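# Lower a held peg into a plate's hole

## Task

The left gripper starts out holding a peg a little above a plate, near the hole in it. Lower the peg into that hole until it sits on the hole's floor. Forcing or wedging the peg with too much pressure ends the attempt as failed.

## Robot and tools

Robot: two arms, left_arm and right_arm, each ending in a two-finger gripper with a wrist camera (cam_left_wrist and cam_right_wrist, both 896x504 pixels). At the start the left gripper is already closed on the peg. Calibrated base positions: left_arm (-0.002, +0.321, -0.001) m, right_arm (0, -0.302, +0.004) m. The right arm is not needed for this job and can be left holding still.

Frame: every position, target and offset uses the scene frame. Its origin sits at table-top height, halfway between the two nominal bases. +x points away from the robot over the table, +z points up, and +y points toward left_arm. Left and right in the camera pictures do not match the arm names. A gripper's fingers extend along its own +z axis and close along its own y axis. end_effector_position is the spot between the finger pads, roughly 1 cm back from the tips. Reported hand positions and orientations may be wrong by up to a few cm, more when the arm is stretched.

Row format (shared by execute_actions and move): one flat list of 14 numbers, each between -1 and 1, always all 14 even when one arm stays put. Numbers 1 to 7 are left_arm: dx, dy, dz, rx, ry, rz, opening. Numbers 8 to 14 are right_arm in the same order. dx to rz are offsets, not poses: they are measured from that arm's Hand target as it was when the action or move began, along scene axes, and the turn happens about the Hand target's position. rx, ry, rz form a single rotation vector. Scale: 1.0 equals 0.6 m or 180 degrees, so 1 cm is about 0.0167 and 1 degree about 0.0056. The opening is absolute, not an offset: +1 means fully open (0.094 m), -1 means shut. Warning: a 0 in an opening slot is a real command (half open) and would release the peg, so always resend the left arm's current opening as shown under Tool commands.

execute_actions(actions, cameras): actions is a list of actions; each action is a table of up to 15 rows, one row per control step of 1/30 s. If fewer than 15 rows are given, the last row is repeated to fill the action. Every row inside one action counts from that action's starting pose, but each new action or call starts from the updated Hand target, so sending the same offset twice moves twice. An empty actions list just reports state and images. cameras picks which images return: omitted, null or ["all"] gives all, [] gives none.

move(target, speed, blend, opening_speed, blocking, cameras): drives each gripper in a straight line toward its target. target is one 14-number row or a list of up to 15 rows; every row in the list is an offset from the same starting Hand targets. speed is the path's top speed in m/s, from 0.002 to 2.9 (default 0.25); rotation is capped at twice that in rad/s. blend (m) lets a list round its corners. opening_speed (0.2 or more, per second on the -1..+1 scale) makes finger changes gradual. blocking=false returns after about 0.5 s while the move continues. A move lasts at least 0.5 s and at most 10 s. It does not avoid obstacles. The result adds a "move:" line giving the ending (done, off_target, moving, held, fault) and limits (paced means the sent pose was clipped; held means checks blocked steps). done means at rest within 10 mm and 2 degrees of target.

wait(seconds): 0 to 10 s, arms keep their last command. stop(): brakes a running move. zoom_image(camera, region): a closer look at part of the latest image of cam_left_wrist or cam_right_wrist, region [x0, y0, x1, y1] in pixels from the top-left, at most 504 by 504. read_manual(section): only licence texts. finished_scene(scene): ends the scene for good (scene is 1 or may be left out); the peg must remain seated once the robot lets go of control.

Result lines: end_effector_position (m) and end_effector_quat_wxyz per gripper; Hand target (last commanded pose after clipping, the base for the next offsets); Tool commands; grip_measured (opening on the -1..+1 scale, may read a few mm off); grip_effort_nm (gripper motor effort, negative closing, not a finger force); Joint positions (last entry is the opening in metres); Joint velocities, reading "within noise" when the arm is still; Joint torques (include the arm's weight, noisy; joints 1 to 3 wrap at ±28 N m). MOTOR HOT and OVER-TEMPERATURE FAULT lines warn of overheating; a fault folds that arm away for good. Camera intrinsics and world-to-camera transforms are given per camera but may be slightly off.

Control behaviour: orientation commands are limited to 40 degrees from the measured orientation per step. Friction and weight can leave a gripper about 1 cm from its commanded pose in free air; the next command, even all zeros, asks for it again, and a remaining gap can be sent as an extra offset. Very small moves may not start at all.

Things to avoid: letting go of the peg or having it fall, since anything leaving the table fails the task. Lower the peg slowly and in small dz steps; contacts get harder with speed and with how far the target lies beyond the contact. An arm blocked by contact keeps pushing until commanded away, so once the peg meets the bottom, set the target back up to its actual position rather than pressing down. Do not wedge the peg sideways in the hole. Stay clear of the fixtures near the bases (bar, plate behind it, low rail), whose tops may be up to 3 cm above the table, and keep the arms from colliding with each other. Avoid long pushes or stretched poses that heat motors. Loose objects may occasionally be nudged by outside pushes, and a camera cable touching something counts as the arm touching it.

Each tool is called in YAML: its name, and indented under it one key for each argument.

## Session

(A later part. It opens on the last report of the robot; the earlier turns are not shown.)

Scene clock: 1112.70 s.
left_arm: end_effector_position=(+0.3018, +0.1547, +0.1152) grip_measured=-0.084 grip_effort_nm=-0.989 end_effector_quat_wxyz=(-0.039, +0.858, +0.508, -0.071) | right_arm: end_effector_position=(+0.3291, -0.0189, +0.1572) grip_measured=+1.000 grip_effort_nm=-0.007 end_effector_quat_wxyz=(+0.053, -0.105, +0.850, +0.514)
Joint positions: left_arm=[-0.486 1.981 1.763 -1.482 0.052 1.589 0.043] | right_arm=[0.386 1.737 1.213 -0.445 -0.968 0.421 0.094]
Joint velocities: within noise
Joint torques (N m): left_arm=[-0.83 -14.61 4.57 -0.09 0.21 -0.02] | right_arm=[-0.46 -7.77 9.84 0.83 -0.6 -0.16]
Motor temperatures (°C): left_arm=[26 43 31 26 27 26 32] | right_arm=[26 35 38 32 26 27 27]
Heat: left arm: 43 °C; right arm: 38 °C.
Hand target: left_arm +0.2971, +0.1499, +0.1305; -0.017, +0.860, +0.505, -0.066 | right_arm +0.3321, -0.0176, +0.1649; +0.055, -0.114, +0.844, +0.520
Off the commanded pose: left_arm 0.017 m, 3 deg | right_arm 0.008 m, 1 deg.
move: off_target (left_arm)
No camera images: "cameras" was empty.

move:
  target: [-0.0089, 0.0049, -0.0125, 0.00367, 0.0067, 0, -1.0, 0, 0, 0, 0, 0, 0, 1.0]
  speed: 0.03

zoom_image:
  camera: "cam_left_wrist"
  region: [400, 190, 540, 280]

zoom_image:
  camera: "cam_right_wrist"
  region: [370, 140, 490, 270]

Scene clock: 1130.53 s.
left_arm: end_effector_position=(+0.2963, +0.1573, +0.1087) grip_measured=-0.084 grip_effort_nm=-0.994 end_effector_quat_wxyz=(-0.049, +0.857, +0.507, -0.077) | right_arm: end_effector_position=(+0.3291, -0.0189, +0.1572) grip_measured=+1.000 grip_effort_nm=0.002 end_effector_quat_wxyz=(+0.053, -0.105, +0.850, +0.514)
Joint positions: left_arm=[-0.486 1.98 1.732 -1.476 0.052 1.589 0.043] | right_arm=[0.386 1.737 1.213 -0.445 -0.968 0.421 0.094]
Joint velocities: within noise
Joint torques (N m): left_arm=[-0.62 -14.52 4.22 -0.13 0.22 -0.04] | right_arm=[-0.47 -7.76 9.81 0.84 -0.6 -0.16]
Motor temperatures (°C): left_arm=[26 43 31 26 27 26 32] | right_arm=[26 35 38 32 26 27 27]
Heat: left arm: 43 °C; right arm: 38 °C.
Hand target: left_arm +0.2918, +0.1528, +0.1231; -0.027, +0.859, +0.505, -0.071 | right_arm +0.3321, -0.0176, +0.1649; +0.055, -0.114, +0.844, +0.520
Off the commanded pose: left_arm 0.016 m, 3 deg | right_arm 0.008 m, 1 deg.
move: off_target (left_arm)
camera_calibration:
cam_left_wrist: T_world_to_cam=[[-0.874219, 0.464863, 0.140154, 0.173861], [0.483315, 0.805632, 0.342585, -0.269023], [0.0463426, 0.367232, -0.928974, 0.116671], [0, 0, 0, 1]] pos_world=[0.276608, 0.0930668, 0.17618]
cam_right_wrist: T_world_to_cam=[[0.241022, -0.467337, -0.850591, 0.0470155], [-0.895124, -0.445732, -0.00874434, 0.33189], [-0.375049, 0.763491, -0.525756, 0.305145], [0, 0, 0, 1]] pos_world=[0.400196, -0.0630695, 0.203325]

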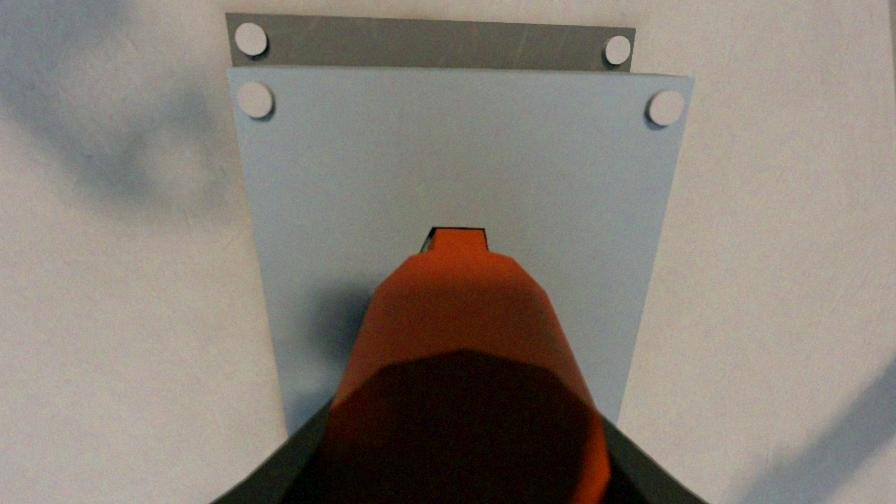

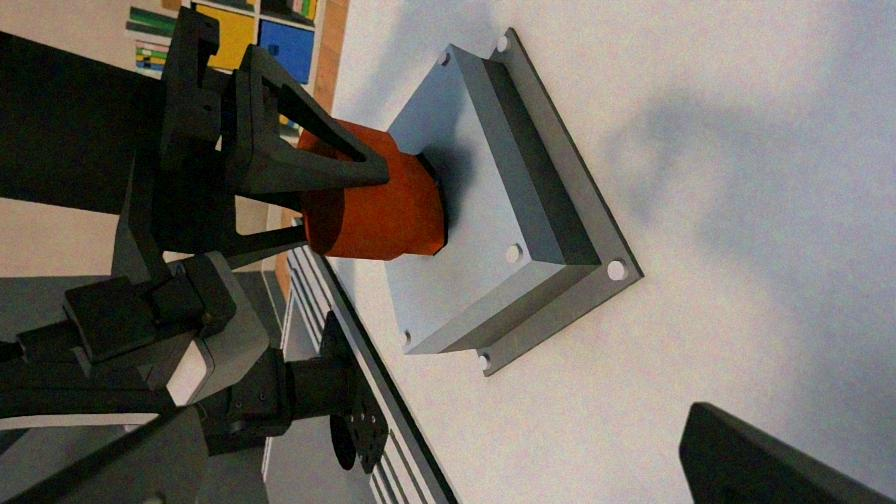

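Scaled by 3.600 from the camera's 896x504 image, which has a finer 1280x720 frame.

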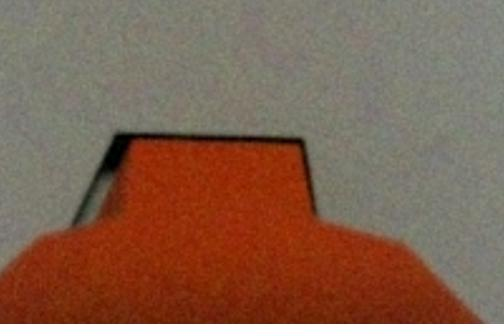

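Scaled by 3.877 from the camera's 896x504 image, which has a finer 1280x720 frame.

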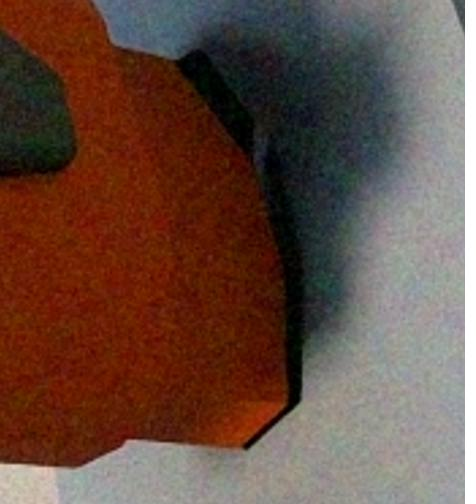

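move:
  target: [0.00688, 0.01257, 0.0008, -0.01777, 0.01001, 0.00341, -1.0, 0, 0, 0, 0, 0, 0, 1.0]
  speed: 0.04

zoom_image:
  camera: "cam_left_wrist"
  region: [400, 190, 540, 280]

zoom_image:
  camera: "cam_right_wrist"
  region: [370, 140, 490, 270]

Scene clock: 1181.63 s.
left_arm: end_effector_position=(+0.2994, +0.1613, +0.1093) grip_measured=-0.084 grip_effort_nm=-0.994 end_effector_quat_wxyz=(-0.031, +0.854, +0.510, -0.101) | right_arm: end_effector_position=(+0.3291, -0.0189, +0.1572) grip_measured=+1.000 grip_effort_nm=0.002 end_effector_quat_wxyz=(+0.053, -0.105, +0.850, +0.514)
Joint positions: left_arm=[-0.443 1.98 1.732 -1.475 0.106 1.629 0.043] | right_arm=[0.386 1.737 1.213 -0.445 -0.968 0.421 0.094]
Joint velocities: within noise
Joint torques (N m): left_arm=[0.18 -14.13 4.59 -0.18 0.26 0.07] | right_arm=[-0.49 -7.76 9.83 0.84 -0.58 -0.17]
Motor temperatures (°C): left_arm=[26 45 31 26 27 26 32] | right_arm=[26 35 38 31 26 27 27]
Heat: left arm: 45 °C; right arm: 38 °C.
Hand target: left_arm +0.2959, +0.1603, +0.1235; -0.011, +0.856, +0.507, -0.099 | right_arm +0.3321, -0.0176, +0.1649; +0.055, -0.114, +0.844, +0.520
Off the commanded pose: left_arm 0.015 m, 2 deg | right_arm 0.008 m, 1 deg.
move: off_target (left_arm)
camera_calibration:
cam_left_wrist: T_world_to_cam=[[-0.876567, 0.461998, 0.134866, 0.176396], [0.480841, 0.828699, 0.286445, -0.270798], [0.020574, 0.315937, -0.948557, 0.13381], [0, 0, 0, 1]] pos_world=[0.282081, 0.100639, 0.180706]
cam_right_wrist: T_world_to_cam=[[0.241022, -0.467337, -0.850591, 0.0470155], [-0.895124, -0.445732, -0.00874434, 0.33189], [-0.375049, 0.763491, -0.525756, 0.305145], [0, 0, 0, 1]] pos_world=[0.400196, -0.0630695, 0.203325]

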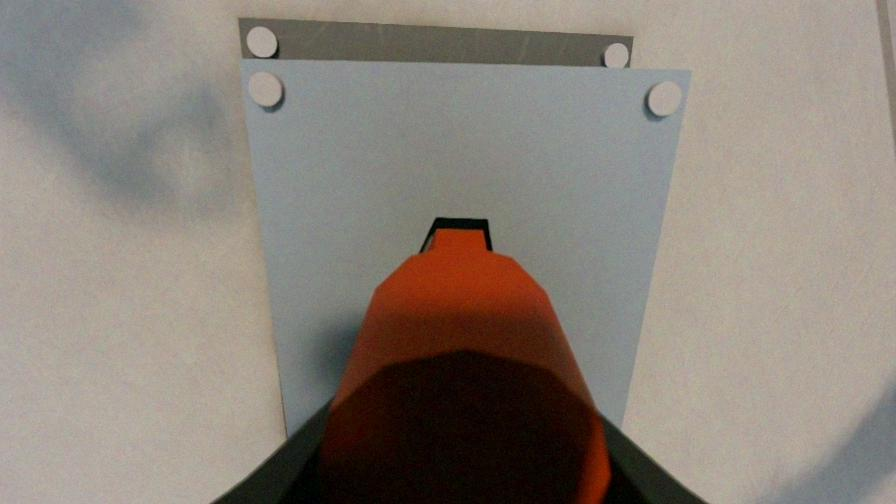

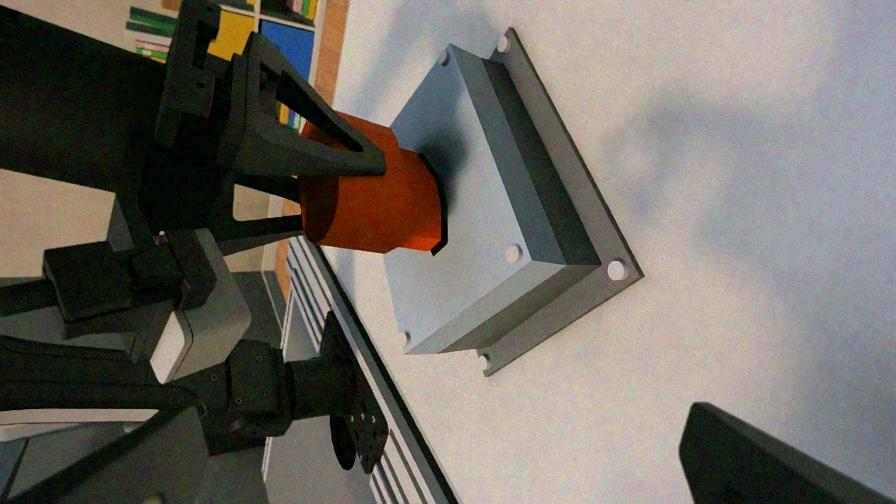

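Scaled by 3.600 from the camera's 896x504 image, which has a finer 1280x720 frame.

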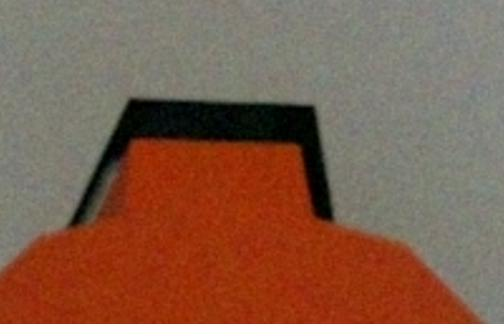

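Scaled by 3.877 from the camera's 896x504 image, which has a finer 1280x720 frame.

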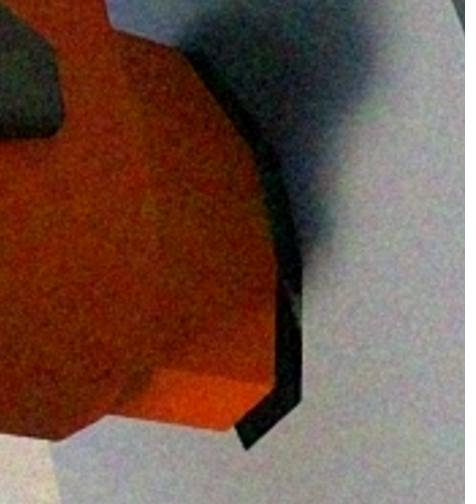

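zoom_image:
  camera: "cam_right_wrist"
  region: [530, 230, 600, 290]

zoom_image:
  camera: "cam_right_wrist"
  region: [375, 310, 445, 370]

zoom_image:
  camera: "cam_right_wrist"
  region: [425, 20, 495, 80]

zoom_image:
  camera: "cam_right_wrist"
  region: [370, 90, 440, 150]

zoom_image:
  camera: "cam_right_wrist"
  region: [290, 90, 450, 270]

Scaled by 7.200 from the camera's 896x504 image, which has a finer 1280x720 frame.

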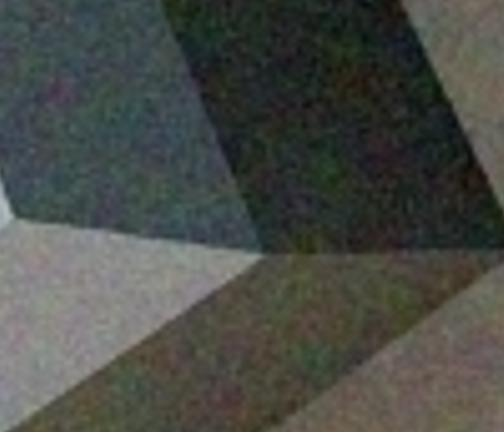

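Scaled by 7.200 from the camera's 896x504 image, which has a finer 1280x720 frame.

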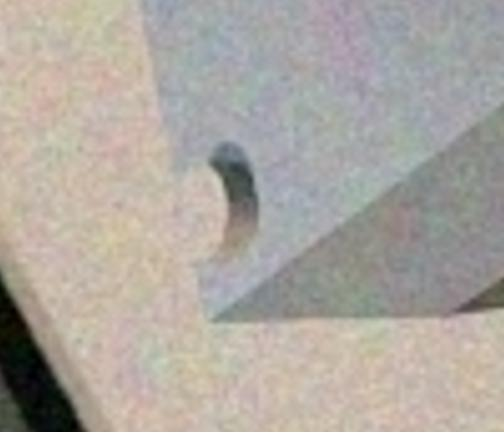

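Scaled by 7.200 from the camera's 896x504 image, which has a finer 1280x720 frame.

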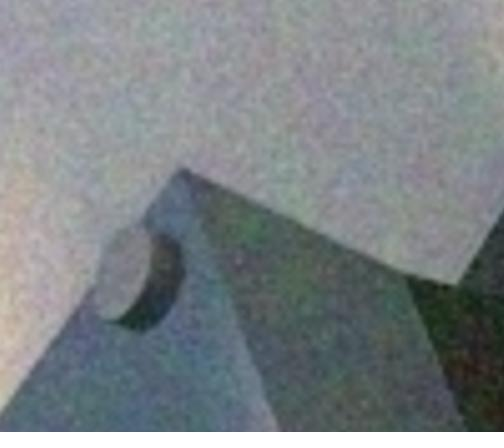

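Scaled by 7.200 from the camera's 896x504 image, which has a finer 1280x720 frame.

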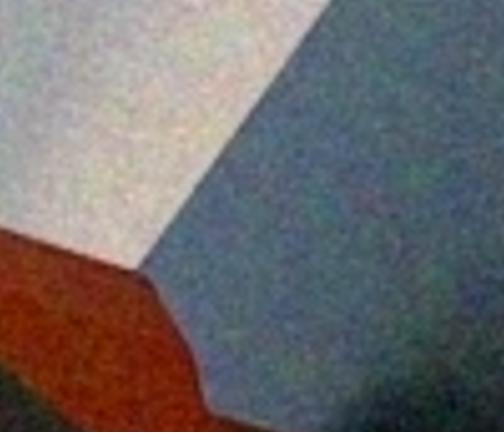

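Scaled by 2.800 from the camera's 896x504 image, which has a finer 1280x720 frame.

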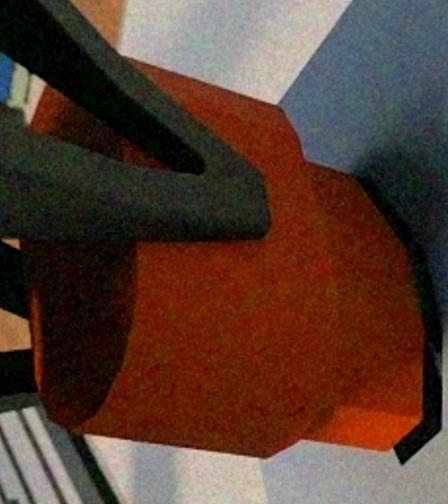

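move:
  target: [-0.0048, -0.00877, 0.0, -0.0013, 0.0002, -0.0075, -1.0, 0, 0, 0, 0, 0, 0, 1.0]
  speed: 0.04
  cameras: []

Scene clock: 1302.63 s.
left_arm: end_effector_position=(+0.2987, +0.1599, +0.1094) grip_measured=-0.084 grip_effort_nm=-0.994 end_effector_quat_wxyz=(-0.030, +0.857, +0.505, -0.102) | right_arm: end_effector_position=(+0.3291, -0.0189, +0.1572) grip_measured=+1.000 grip_effort_nm=0.002 end_effector_quat_wxyz=(+0.053, -0.105, +0.850, +0.514)
Joint positions: left_arm=[-0.446 1.98 1.732 -1.475 0.109 1.638 0.043] | right_arm=[0.386 1.737 1.213 -0.445 -0.968 0.421 0.094]
Joint velocities: within noise
Joint torques (N m): left_arm=[-0.76 -14.13 4.6 -0.21 0.27 0.09] | right_arm=[-0.47 -7.76 9.83 0.84 -0.6 -0.17]
Motor temperatures (°C): left_arm=[26 46 30 26 27 26 33] | right_arm=[26 35 38 31 26 27 27]
Heat: left arm: 46 °C; right arm: 38 °C.
Hand target: left_arm +0.2931, +0.1551, +0.1235; -0.011, +0.862, +0.497, -0.100 | right_arm +0.3321, -0.0176, +0.1649; +0.055, -0.114, +0.844, +0.520
Off the commanded pose: left_arm 0.016 m, 2 deg | right_arm 0.008 m, 1 deg.
move: off_target (left_arm)
No camera images: "cameras" was empty.

wait:
  seconds: 0

zoom_image:
  camera: "cam_left_wrist"
  region: [400, 190, 540, 280]

zoom_image:
  camera: "cam_right_wrist"
  region: [370, 140, 490, 270]

Scene clock: 1323.97 s.
left_arm: end_effector_position=(+0.2987, +0.1599, +0.1094) grip_measured=-0.084 grip_effort_nm=-0.989 end_effector_quat_wxyz=(-0.029, +0.857, +0.505, -0.103) | right_arm: end_effector_position=(+0.3291, -0.0189, +0.1572) grip_measured=+1.000 grip_effort_nm=0.002 end_effector_quat_wxyz=(+0.053, -0.105, +0.850, +0.514)
Joint positions: left_arm=[-0.446 1.98 1.732 -1.475 0.11 1.638 0.043] | right_arm=[0.386 1.737 1.213 -0.445 -0.968 0.421 0.094]
Joint velocities: within noise
Joint torques (N m): left_arm=[-0.83 -14.06 4.53 -0.18 0.29 0.09] | right_arm=[-0.43 -7.76 9.8 0.82 -0.59 -0.16]
Motor temperatures (°C): left_arm=[26 47 30 26 27 26 33] | right_arm=[26 35 38 31 26 27 27]
Heat: left arm: 47 °C; right arm: 38 °C.
Hand target: left_arm +0.2930, +0.1551, +0.1235; -0.010, +0.862, +0.497, -0.100 | right_arm +0.3321, -0.0176, +0.1649; +0.055, -0.114, +0.844, +0.520
Tool commands: left_gripper/opening=-1.0 right_gripper/opening=+1.0
Off the commanded pose: left_arm 0.016 m, 2 deg | right_arm 0.008 m, 1 deg.
camera_calibration:
cam_left_wrist: T_world_to_cam=[[-0.871299, 0.472289, 0.133344, 0.173405], [0.490213, 0.824873, 0.281559, -0.270895], [0.022985, 0.310689, -0.950234, 0.134651], [0, 0, 0, 1]] pos_world=[0.280789, 0.0997221, 0.1811]
cam_right_wrist: T_world_to_cam=[[0.241022, -0.467337, -0.850591, 0.0470155], [-0.895124, -0.445732, -0.00874434, 0.33189], [-0.375049, 0.763491, -0.525756, 0.305145], [0, 0, 0, 1]] pos_world=[0.400196, -0.0630695, 0.203325]

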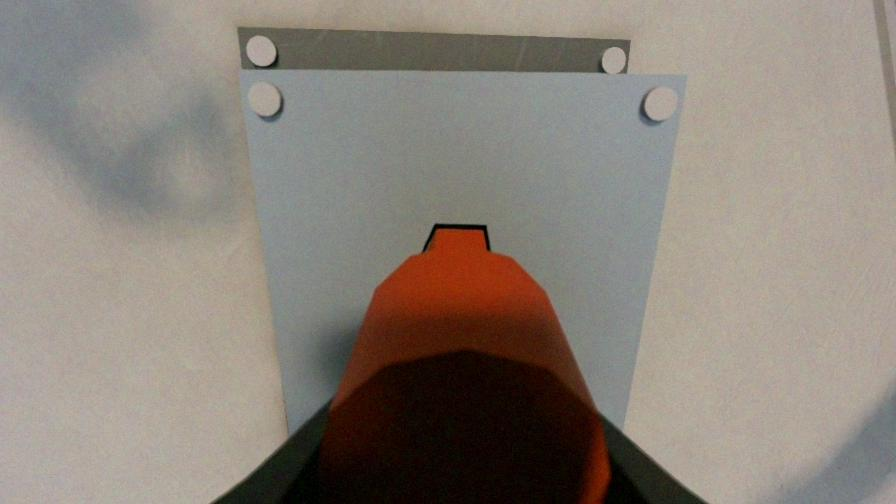

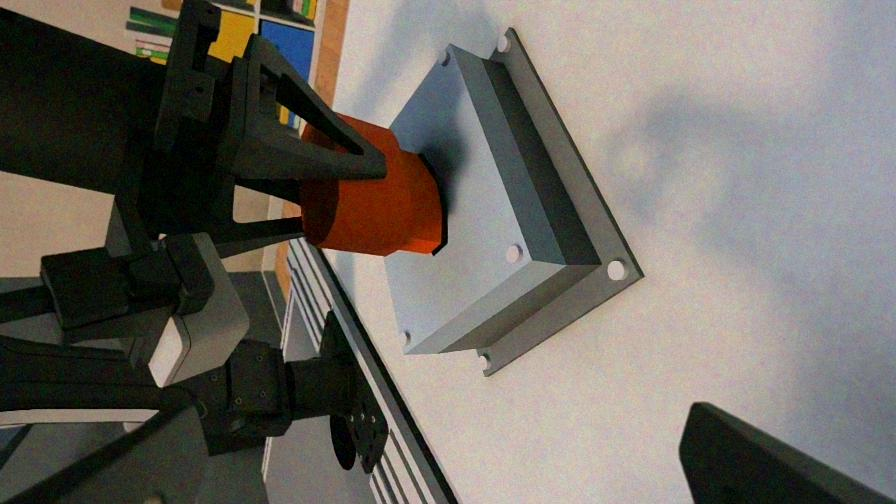

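Scaled by 3.600 from the camera's 896x504 image, which has a finer 1280x720 frame.

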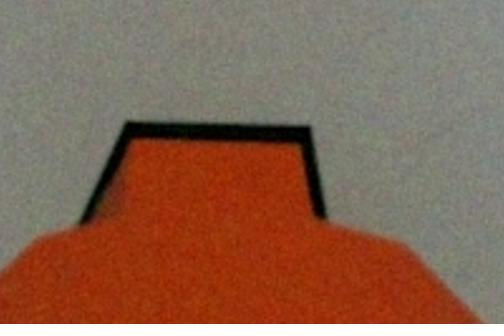

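Scaled by 3.877 from the camera's 896x504 image, which has a finer 1280x720 frame.

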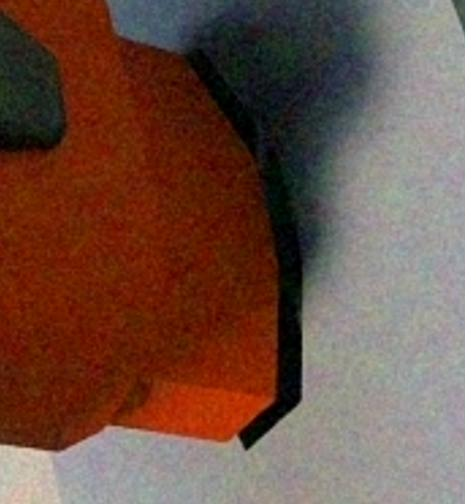

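zoom_image:
  camera: "cam_right_wrist"
  region: [405, 195, 465, 265]

zoom_image:
  camera: "cam_left_wrist"
  region: [420, 210, 500, 260]

zoom_image:
  camera: "cam_right_wrist"
  region: [395, 140, 465, 210]

Scaled by 7.200 from the camera's 896x504 image, which has a finer 1280x720 frame.

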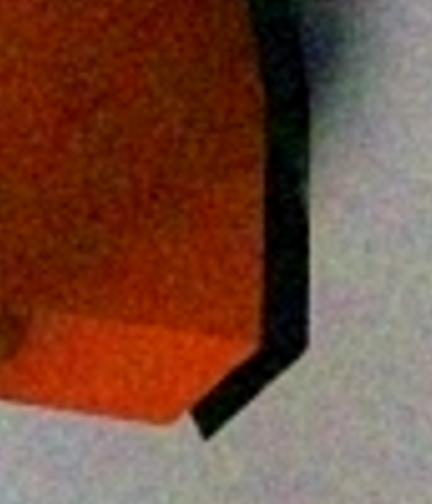

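Scaled by 6.300 from the camera's 896x504 image, which has a finer 1280x720 frame.

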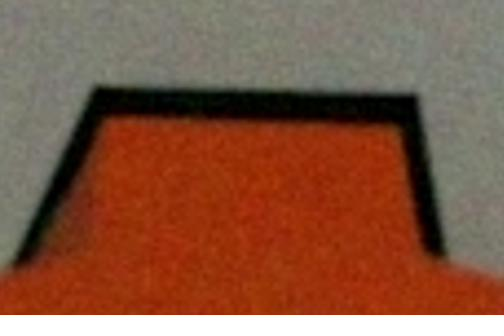

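Scaled by 7.200 from the camera's 896x504 image, which has a finer 1280x720 frame.

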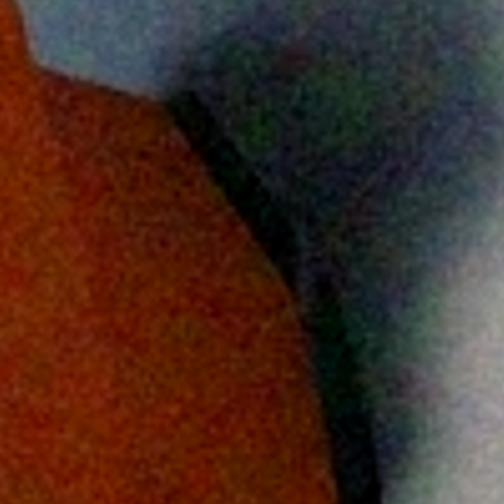

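zoom_image:
  camera: "cam_left_wrist"
  region: [310, 220, 470, 420]

zoom_image:
  camera: "cam_left_wrist"
  region: [470, 220, 630, 420]

zoom_image:
  camera: "cam_right_wrist"
  region: [280, 90, 480, 290]

Scaled by 2.520 from the camera's 896x504 image, which has a finer 1280x720 frame.

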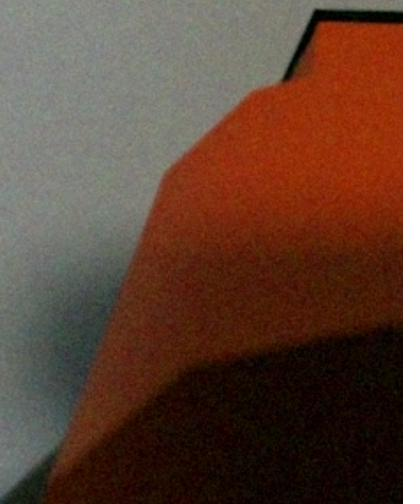

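Scaled by 2.520 from the camera's 896x504 image, which has a finer 1280x720 frame.

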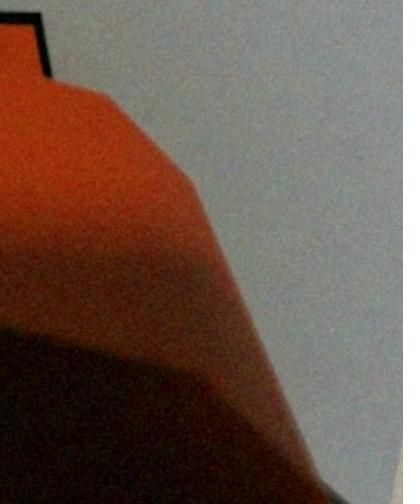

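Scaled by 2.520 from the camera's 896x504 image, which has a finer 1280x720 frame.

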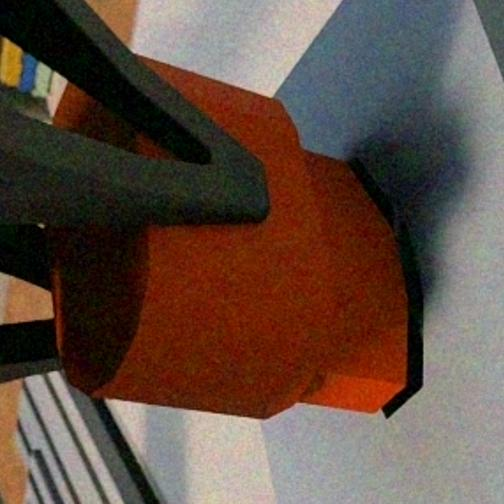

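zoom_image:
  camera: "cam_right_wrist"
  region: [500, 220, 660, 300]

zoom_image:
  camera: "cam_right_wrist"
  region: [390, 310, 530, 390]

zoom_image:
  camera: "cam_right_wrist"
  region: [420, 20, 560, 100]

zoom_image:
  camera: "cam_left_wrist"
  region: [220, 10, 700, 130]

Scaled by 3.150 from the camera's 896x504 image, which has a finer 1280x720 frame.

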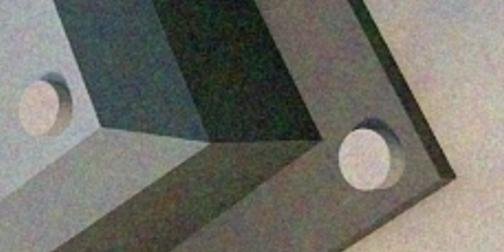

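Scaled by 3.600 from the camera's 896x504 image, which has a finer 1280x720 frame.

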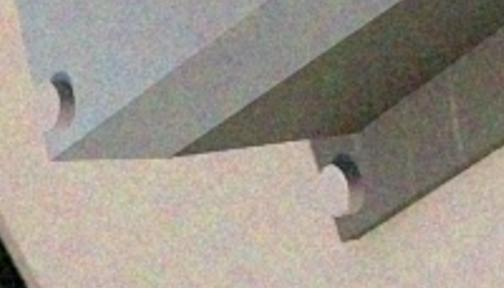

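Scaled by 3.600 from the camera's 896x504 image, which has a finer 1280x720 frame.

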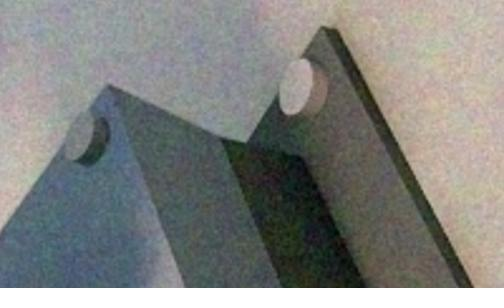

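Scaled by 1.050 from the camera's 896x504 image, which has a finer 1280x720 frame.

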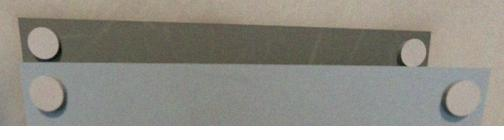

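move:
  target: [0.0044, 0.00804, 0, 0, 0, 0, -1.0, 0, 0, 0, 0, 0, 0, 1.0]
  speed: 0.03
  cameras: []

Scene clock: 1607.73 s.
left_arm: end_effector_position=(+0.2987, +0.1599, +0.1094) grip_measured=-0.084 grip_effort_nm=-0.994 end_effector_quat_wxyz=(-0.029, +0.860, +0.499, -0.103) | right_arm: end_effector_position=(+0.3291, -0.0189, +0.1572) grip_measured=+1.000 grip_effort_nm=-0.002 end_effector_quat_wxyz=(+0.053, -0.105, +0.850, +0.514)
Joint positions: left_arm=[-0.446 1.98 1.732 -1.475 0.11 1.652 0.043] | right_arm=[0.386 1.737 1.213 -0.445 -0.968 0.421 0.094]
Joint velocities: within noise
Joint torques (N m): left_arm=[0.24 -14 4.71 -0.22 0.26 0.06] | right_arm=[-0.44 -7.75 9.83 0.84 -0.6 -0.16]
Motor temperatures (°C): left_arm=[26 49 29 26 27 26 33] | right_arm=[26 35 38 31 26 27 27]
Heat: left arm: 49 °C; right arm: 38 °C.
Hand target: left_arm +0.2957, +0.1599, +0.1235; -0.010, +0.862, +0.497, -0.100 | right_arm +0.3321, -0.0176, +0.1649; +0.055, -0.114, +0.844, +0.520
Off the commanded pose: left_arm 0.014 m, 2 deg | right_arm 0.008 m, 1 deg.
move: off_target (left_arm)
No camera images: "cameras" was empty.

move:
  target: [0.0008, 0.00146, 0, 0, 0, 0, -1.0, 0, 0, 0, 0, 0, 0, 1.0]
  speed: 0.03
  cameras: []

Scene clock: 1612.00 s.
left_arm: end_effector_position=(+0.2992, +0.1609, +0.1093) grip_measured=-0.084 grip_effort_nm=-0.989 end_effector_quat_wxyz=(-0.028, +0.860, +0.499, -0.103) | right_arm: end_effector_position=(+0.3291, -0.0189, +0.1572) grip_measured=+1.000 grip_effort_nm=-0.002 end_effector_quat_wxyz=(+0.053, -0.105, +0.850, +0.514)
Joint positions: left_arm=[-0.443 1.98 1.732 -1.475 0.11 1.655 0.043] | right_arm=[0.386 1.737 1.213 -0.445 -0.968 0.421 0.094]
Joint velocities: within noise
Joint torques (N m): left_arm=[0.2 -13.86 4.89 -0.22 0.25 0.12] | right_arm=[-0.47 -7.79 9.83 0.84 -0.59 -0.17]
Motor temperatures (°C): left_arm=[26 49 29 26 27 26 33] | right_arm=[26 35 38 31 26 27 27]
Heat: left arm: 49 °C; right arm: 38 °C.
Hand target: left_arm +0.2961, +0.1608, +0.1235; -0.010, +0.862, +0.497, -0.100 | right_arm +0.3321, -0.0176, +0.1649; +0.055, -0.114, +0.844, +0.520
Off the commanded pose: left_arm 0.015 m, 2 deg | right_arm 0.008 m, 1 deg.
move: off_target (left_arm)
No camera images: "cameras" was empty.

move:
  target: [-0.00115, 0.0002, -0.00657, 0, 0, 0, -1.0, 0, 0, 0, 0, 0, 0, 1.0]
  speed: 0.03
  cameras: []

Scene clock: 1618.03 s.
left_arm: end_effector_position=(+0.2979, +0.1615, +0.1067) grip_measured=-0.084 grip_effort_nm=-0.994 end_effector_quat_wxyz=(-0.031, +0.860, +0.499, -0.104) | right_arm: end_effector_position=(+0.3291, -0.0189, +0.1572) grip_measured=+1.000 grip_effort_nm=-0.007 end_effector_quat_wxyz=(+0.053, -0.105, +0.850, +0.514)
Joint positions: left_arm=[-0.443 1.98 1.72 -1.469 0.11 1.656 0.043] | right_arm=[0.386 1.737 1.213 -0.445 -0.968 0.421 0.094]
Joint velocities: within noise
Joint torques (N m): left_arm=[0.18 -14.16 4.23 -0.13 0.24 0.08] | right_arm=[-0.46 -7.75 9.83 0.84 -0.59 -0.16]
Motor temperatures (°C): left_arm=[26 49 29 26 27 26 33] | right_arm=[26 35 38 31 26 27 27]
Heat: left arm: 49 °C; right arm: 38 °C.
Hand target: left_arm +0.2955, +0.1609, +0.1195; -0.010, +0.862, +0.497, -0.100 | right_arm +0.3321, -0.0176, +0.1649; +0.055, -0.114, +0.844, +0.520
Off the commanded pose: left_arm 0.013 m, 2 deg | right_arm 0.008 m, 1 deg.
move: off_target (left_arm)
No camera images: "cameras" was empty.

zoom_image:
  camera: "cam_left_wrist"
  region: [420, 210, 500, 260]

wait:
  seconds: 0

zoom_image:
  camera: "cam_left_wrist"
  region: [420, 210, 500, 260]

zoom_image:
  camera: "cam_right_wrist"
  region: [385, 135, 475, 265]

Scaled by 6.300 from the camera's 896x504 image, which has a finer 1280x720 frame.

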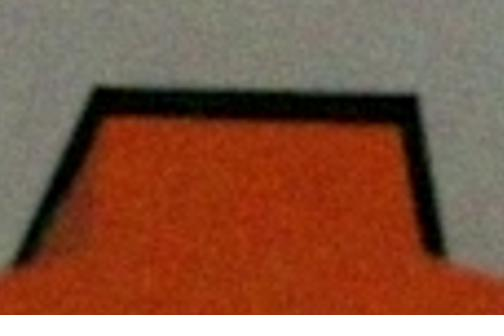

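Scene clock: 1626.53 s.
left_arm: end_effector_position=(+0.2980, +0.1614, +0.1067) grip_measured=-0.084 grip_effort_nm=-0.994 end_effector_quat_wxyz=(-0.030, +0.860, +0.499, -0.104) | right_arm: end_effector_position=(+0.3291, -0.0189, +0.1572) grip_measured=+1.000 grip_effort_nm=-0.002 end_effector_quat_wxyz=(+0.053, -0.105, +0.850, +0.514)
Joint positions: left_arm=[-0.443 1.98 1.72 -1.469 0.11 1.656 0.043] | right_arm=[0.386 1.737 1.213 -0.445 -0.968 0.421 0.094]
Joint velocities: within noise
Joint torques (N m): left_arm=[0.16 -14.15 4.27 -0.11 0.25 0.08] | right_arm=[-0.44 -7.82 9.81 0.83 -0.6 -0.16]
Motor temperatures (°C): left_arm=[26 49 29 26 27 26 33] | right_arm=[26 35 38 31 26 27 27]
Heat: left arm: 49 °C; right arm: 38 °C.
Hand target: left_arm +0.2954, +0.1609, +0.1196; -0.011, +0.862, +0.497, -0.101 | right_arm +0.3321, -0.0176, +0.1649; +0.055, -0.114, +0.844, +0.520
Tool commands: left_gripper/opening=-1.0 right_gripper/opening=+1.0
Off the commanded pose: left_arm 0.013 m, 2 deg | right_arm 0.008 m, 1 deg.
camera_calibration:
cam_left_wrist: T_world_to_cam=[[-0.864331, 0.484221, 0.135879, 0.168198], [0.502367, 0.818549, 0.278577, -0.273381], [0.0236686, 0.309044, -0.950753, 0.131781], [0, 0, 0, 1]] pos_world=[0.279597, 0.101605, 0.178594]
cam_right_wrist: T_world_to_cam=[[0.241022, -0.467337, -0.850591, 0.0470155], [-0.895124, -0.445732, -0.00874434, 0.33189], [-0.375049, 0.763491, -0.525756, 0.305145], [0, 0, 0, 1]] pos_world=[0.400196, -0.0630695, 0.203325]

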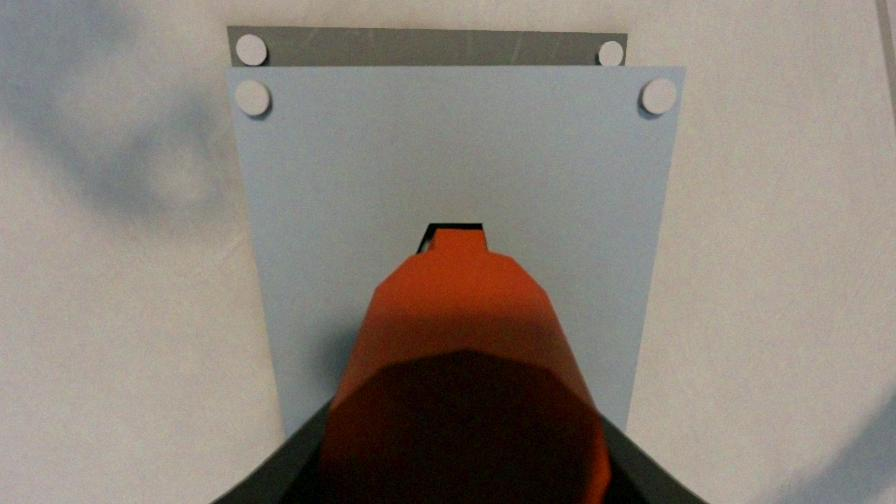

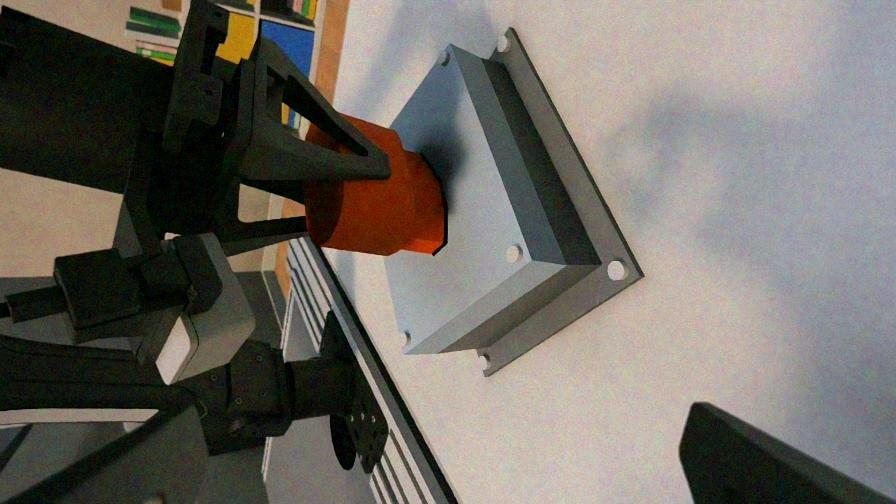

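Scaled by 6.300 from the camera's 896x504 image, which has a finer 1280x720 frame.

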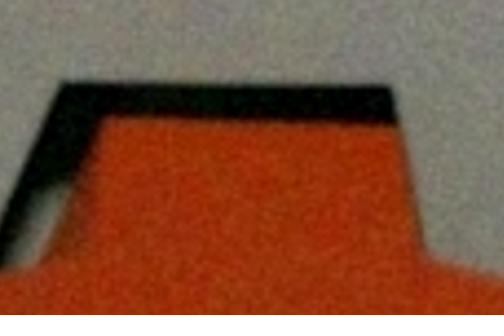

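Scaled by 3.877 from the camera's 896x504 image, which has a finer 1280x720 frame.

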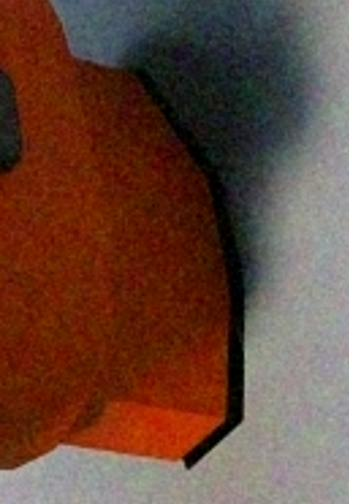

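move:
  target: [0.00179, -0.00098, -0.00036, -0.00076, -0.0014, 0, -1.0, 0, 0, 0, 0, 0, 0, 1.0]
  speed: 0.03
  cameras: []

Scene clock: 1659.63 s.
left_arm: end_effector_position=(+0.2990, +0.1609, +0.1065) grip_measured=-0.084 grip_effort_nm=-0.989 end_effector_quat_wxyz=(-0.029, +0.860, +0.499, -0.103) | right_arm: end_effector_position=(+0.3291, -0.0189, +0.1572) grip_measured=+1.000 grip_effort_nm=-0.002 end_effector_quat_wxyz=(+0.053, -0.106, +0.850, +0.514)
Joint positions: left_arm=[-0.443 1.98 1.72 -1.464 0.11 1.656 0.043] | right_arm=[0.386 1.737 1.213 -0.445 -0.968 0.421 0.094]
Joint velocities: within noise
Joint torques (N m): left_arm=[0.18 -14.05 4.23 -0.11 0.26 0.06] | right_arm=[-0.46 -7.75 9.81 0.84 -0.6 -0.17]
Motor temperatures (°C): left_arm=[26 49 29 26 27 26 33] | right_arm=[26 35 38 31 26 27 27]
Heat: left arm: 49 °C; right arm: 38 °C.
Hand target: left_arm +0.2965, +0.1603, +0.1193; -0.008, +0.862, +0.497, -0.099 | right_arm +0.3321, -0.0176, +0.1649; +0.055, -0.115, +0.844, +0.520
Off the commanded pose: left_arm 0.013 m, 2 deg | right_arm 0.008 m, 1 deg.
move: off_target (left_arm)
No camera images: "cameras" was empty.

wait:
  seconds: 0

zoom_image:
  camera: "cam_left_wrist"
  region: [420, 210, 500, 260]

zoom_image:
  camera: "cam_right_wrist"
  region: [385, 135, 475, 265]

Scene clock: 1671.60 s.
left_arm: end_effector_position=(+0.2992, +0.1608, +0.1064) grip_measured=-0.084 grip_effort_nm=-0.994 end_effector_quat_wxyz=(-0.028, +0.860, +0.499, -0.103) | right_arm: end_effector_position=(+0.3291, -0.0189, +0.1572) grip_measured=+1.000 grip_effort_nm=-0.002 end_effector_quat_wxyz=(+0.053, -0.106, +0.850, +0.514)
Joint positions: left_arm=[-0.443 1.98 1.72 -1.463 0.11 1.656 0.043] | right_arm=[0.386 1.737 1.213 -0.445 -0.968 0.421 0.094]
Joint velocities: within noise
Joint torques (N m): left_arm=[0.18 -14.2 4.22 -0.11 0.27 0.05] | right_arm=[-0.47 -7.77 9.81 0.84 -0.59 -0.17]
Motor temperatures (°C): left_arm=[26 49 29 26 27 26 33] | right_arm=[26 35 38 31 26 27 27]
Heat: left arm: 49 °C; right arm: 38 °C.
Hand target: left_arm +0.2965, +0.1603, +0.1193; -0.008, +0.862, +0.497, -0.099 | right_arm +0.3321, -0.0176, +0.1649; +0.055, -0.115, +0.844, +0.520
Tool commands: left_gripper/opening=-1.0 right_gripper/opening=+1.0
Off the commanded pose: left_arm 0.013 m, 2 deg | right_arm 0.008 m, 1 deg.
camera_calibration:
cam_left_wrist: T_world_to_cam=[[-0.865047, 0.484391, 0.130609, 0.170237], [0.500899, 0.819274, 0.279088, -0.273154], [0.0281827, 0.306846, -0.951342, 0.130762], [0, 0, 0, 1]] pos_world=[0.280401, 0.101203, 0.178398]
cam_right_wrist: T_world_to_cam=[[0.2414, -0.467335, -0.850484, 0.0468438], [-0.895026, -0.445924, -0.00901028, 0.331893], [-0.37504, 0.763381, -0.525923, 0.305168], [0, 0, 0, 1]] pos_world=[0.400195, -0.0630691, 0.203325]

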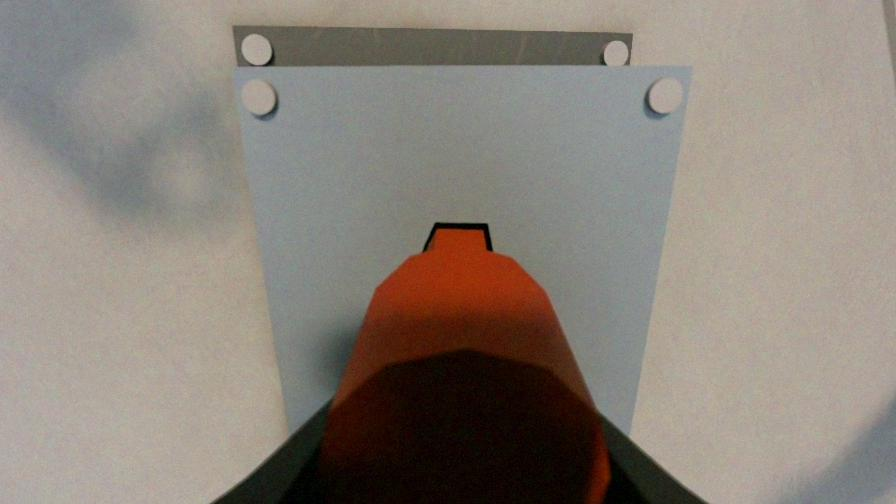

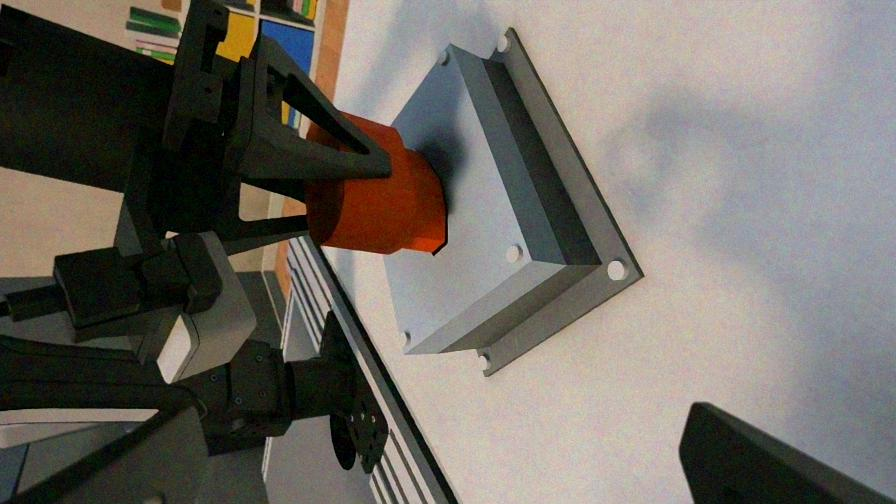

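Scaled by 6.300 from the camera's 896x504 image, which has a finer 1280x720 frame.

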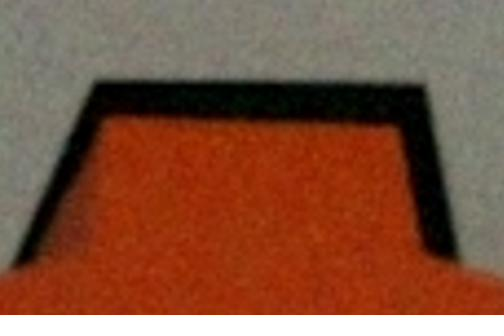

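Scaled by 3.877 from the camera's 896x504 image, which has a finer 1280x720 frame.

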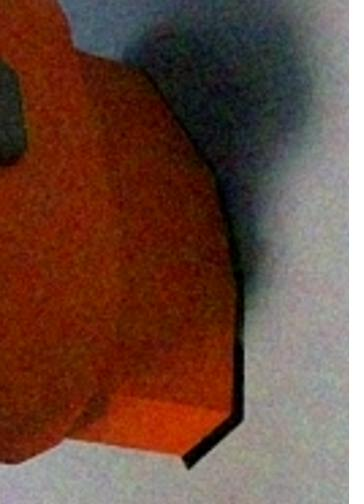

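zoom_image:
  camera: "cam_right_wrist"
  region: [400, 140, 460, 210]

zoom_image:
  camera: "cam_right_wrist"
  region: [405, 195, 465, 265]

Scaled by 7.200 from the camera's 896x504 image, which has a finer 1280x720 frame.

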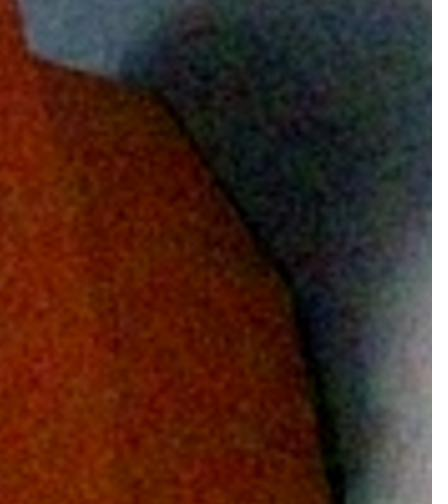

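Scaled by 7.200 from the camera's 896x504 image, which has a finer 1280x720 frame.

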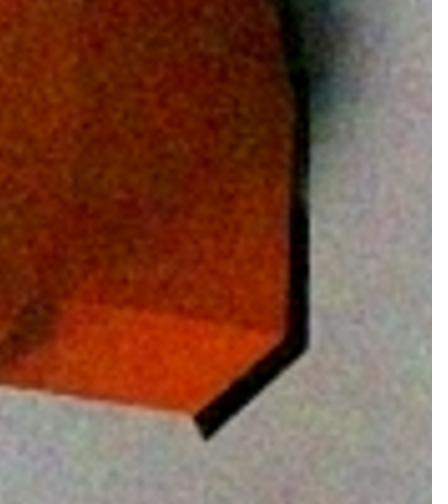

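move:
  target: [0, 0, 0, 0.00147, -0.00031, 0.00879, -1.0, 0, 0, 0, 0, 0, 0, 1.0]
  speed: 0.03
  cameras: []

Scene clock: 1705.87 s.
left_arm: end_effector_position=(+0.2999, +0.1605, +0.1063) grip_measured=-0.084 grip_effort_nm=-1.004 end_effector_quat_wxyz=(-0.028, +0.856, +0.506, -0.102) | right_arm: end_effector_position=(+0.3291, -0.0189, +0.1572) grip_measured=+1.000 grip_effort_nm=0.002 end_effector_quat_wxyz=(+0.053, -0.106, +0.850, +0.514)
Joint positions: left_arm=[-0.443 1.98 1.72 -1.46 0.11 1.639 0.043] | right_arm=[0.386 1.737 1.213 -0.445 -0.968 0.421 0.094]
Joint velocities: within noise
Joint torques (N m): left_arm=[0.24 -14.39 4 -0.07 0.24 -0.01] | right_arm=[-0.49 -7.76 9.84 0.84 -0.6 -0.16]
Motor temperatures (°C): left_arm=[26 49 29 26 27 26 33] | right_arm=[26 35 38 31 26 27 27]
Heat: left arm: 49 °C; right arm: 38 °C.
Hand target: left_arm +0.2965, +0.1603, +0.1193; -0.009, +0.855, +0.509, -0.098 | right_arm +0.3321, -0.0176, +0.1649; +0.055, -0.115, +0.844, +0.520
Off the commanded pose: left_arm 0.013 m, 2 deg | right_arm 0.008 m, 1 deg.
move: off_target (left_arm)
No camera images: "cameras" was empty.


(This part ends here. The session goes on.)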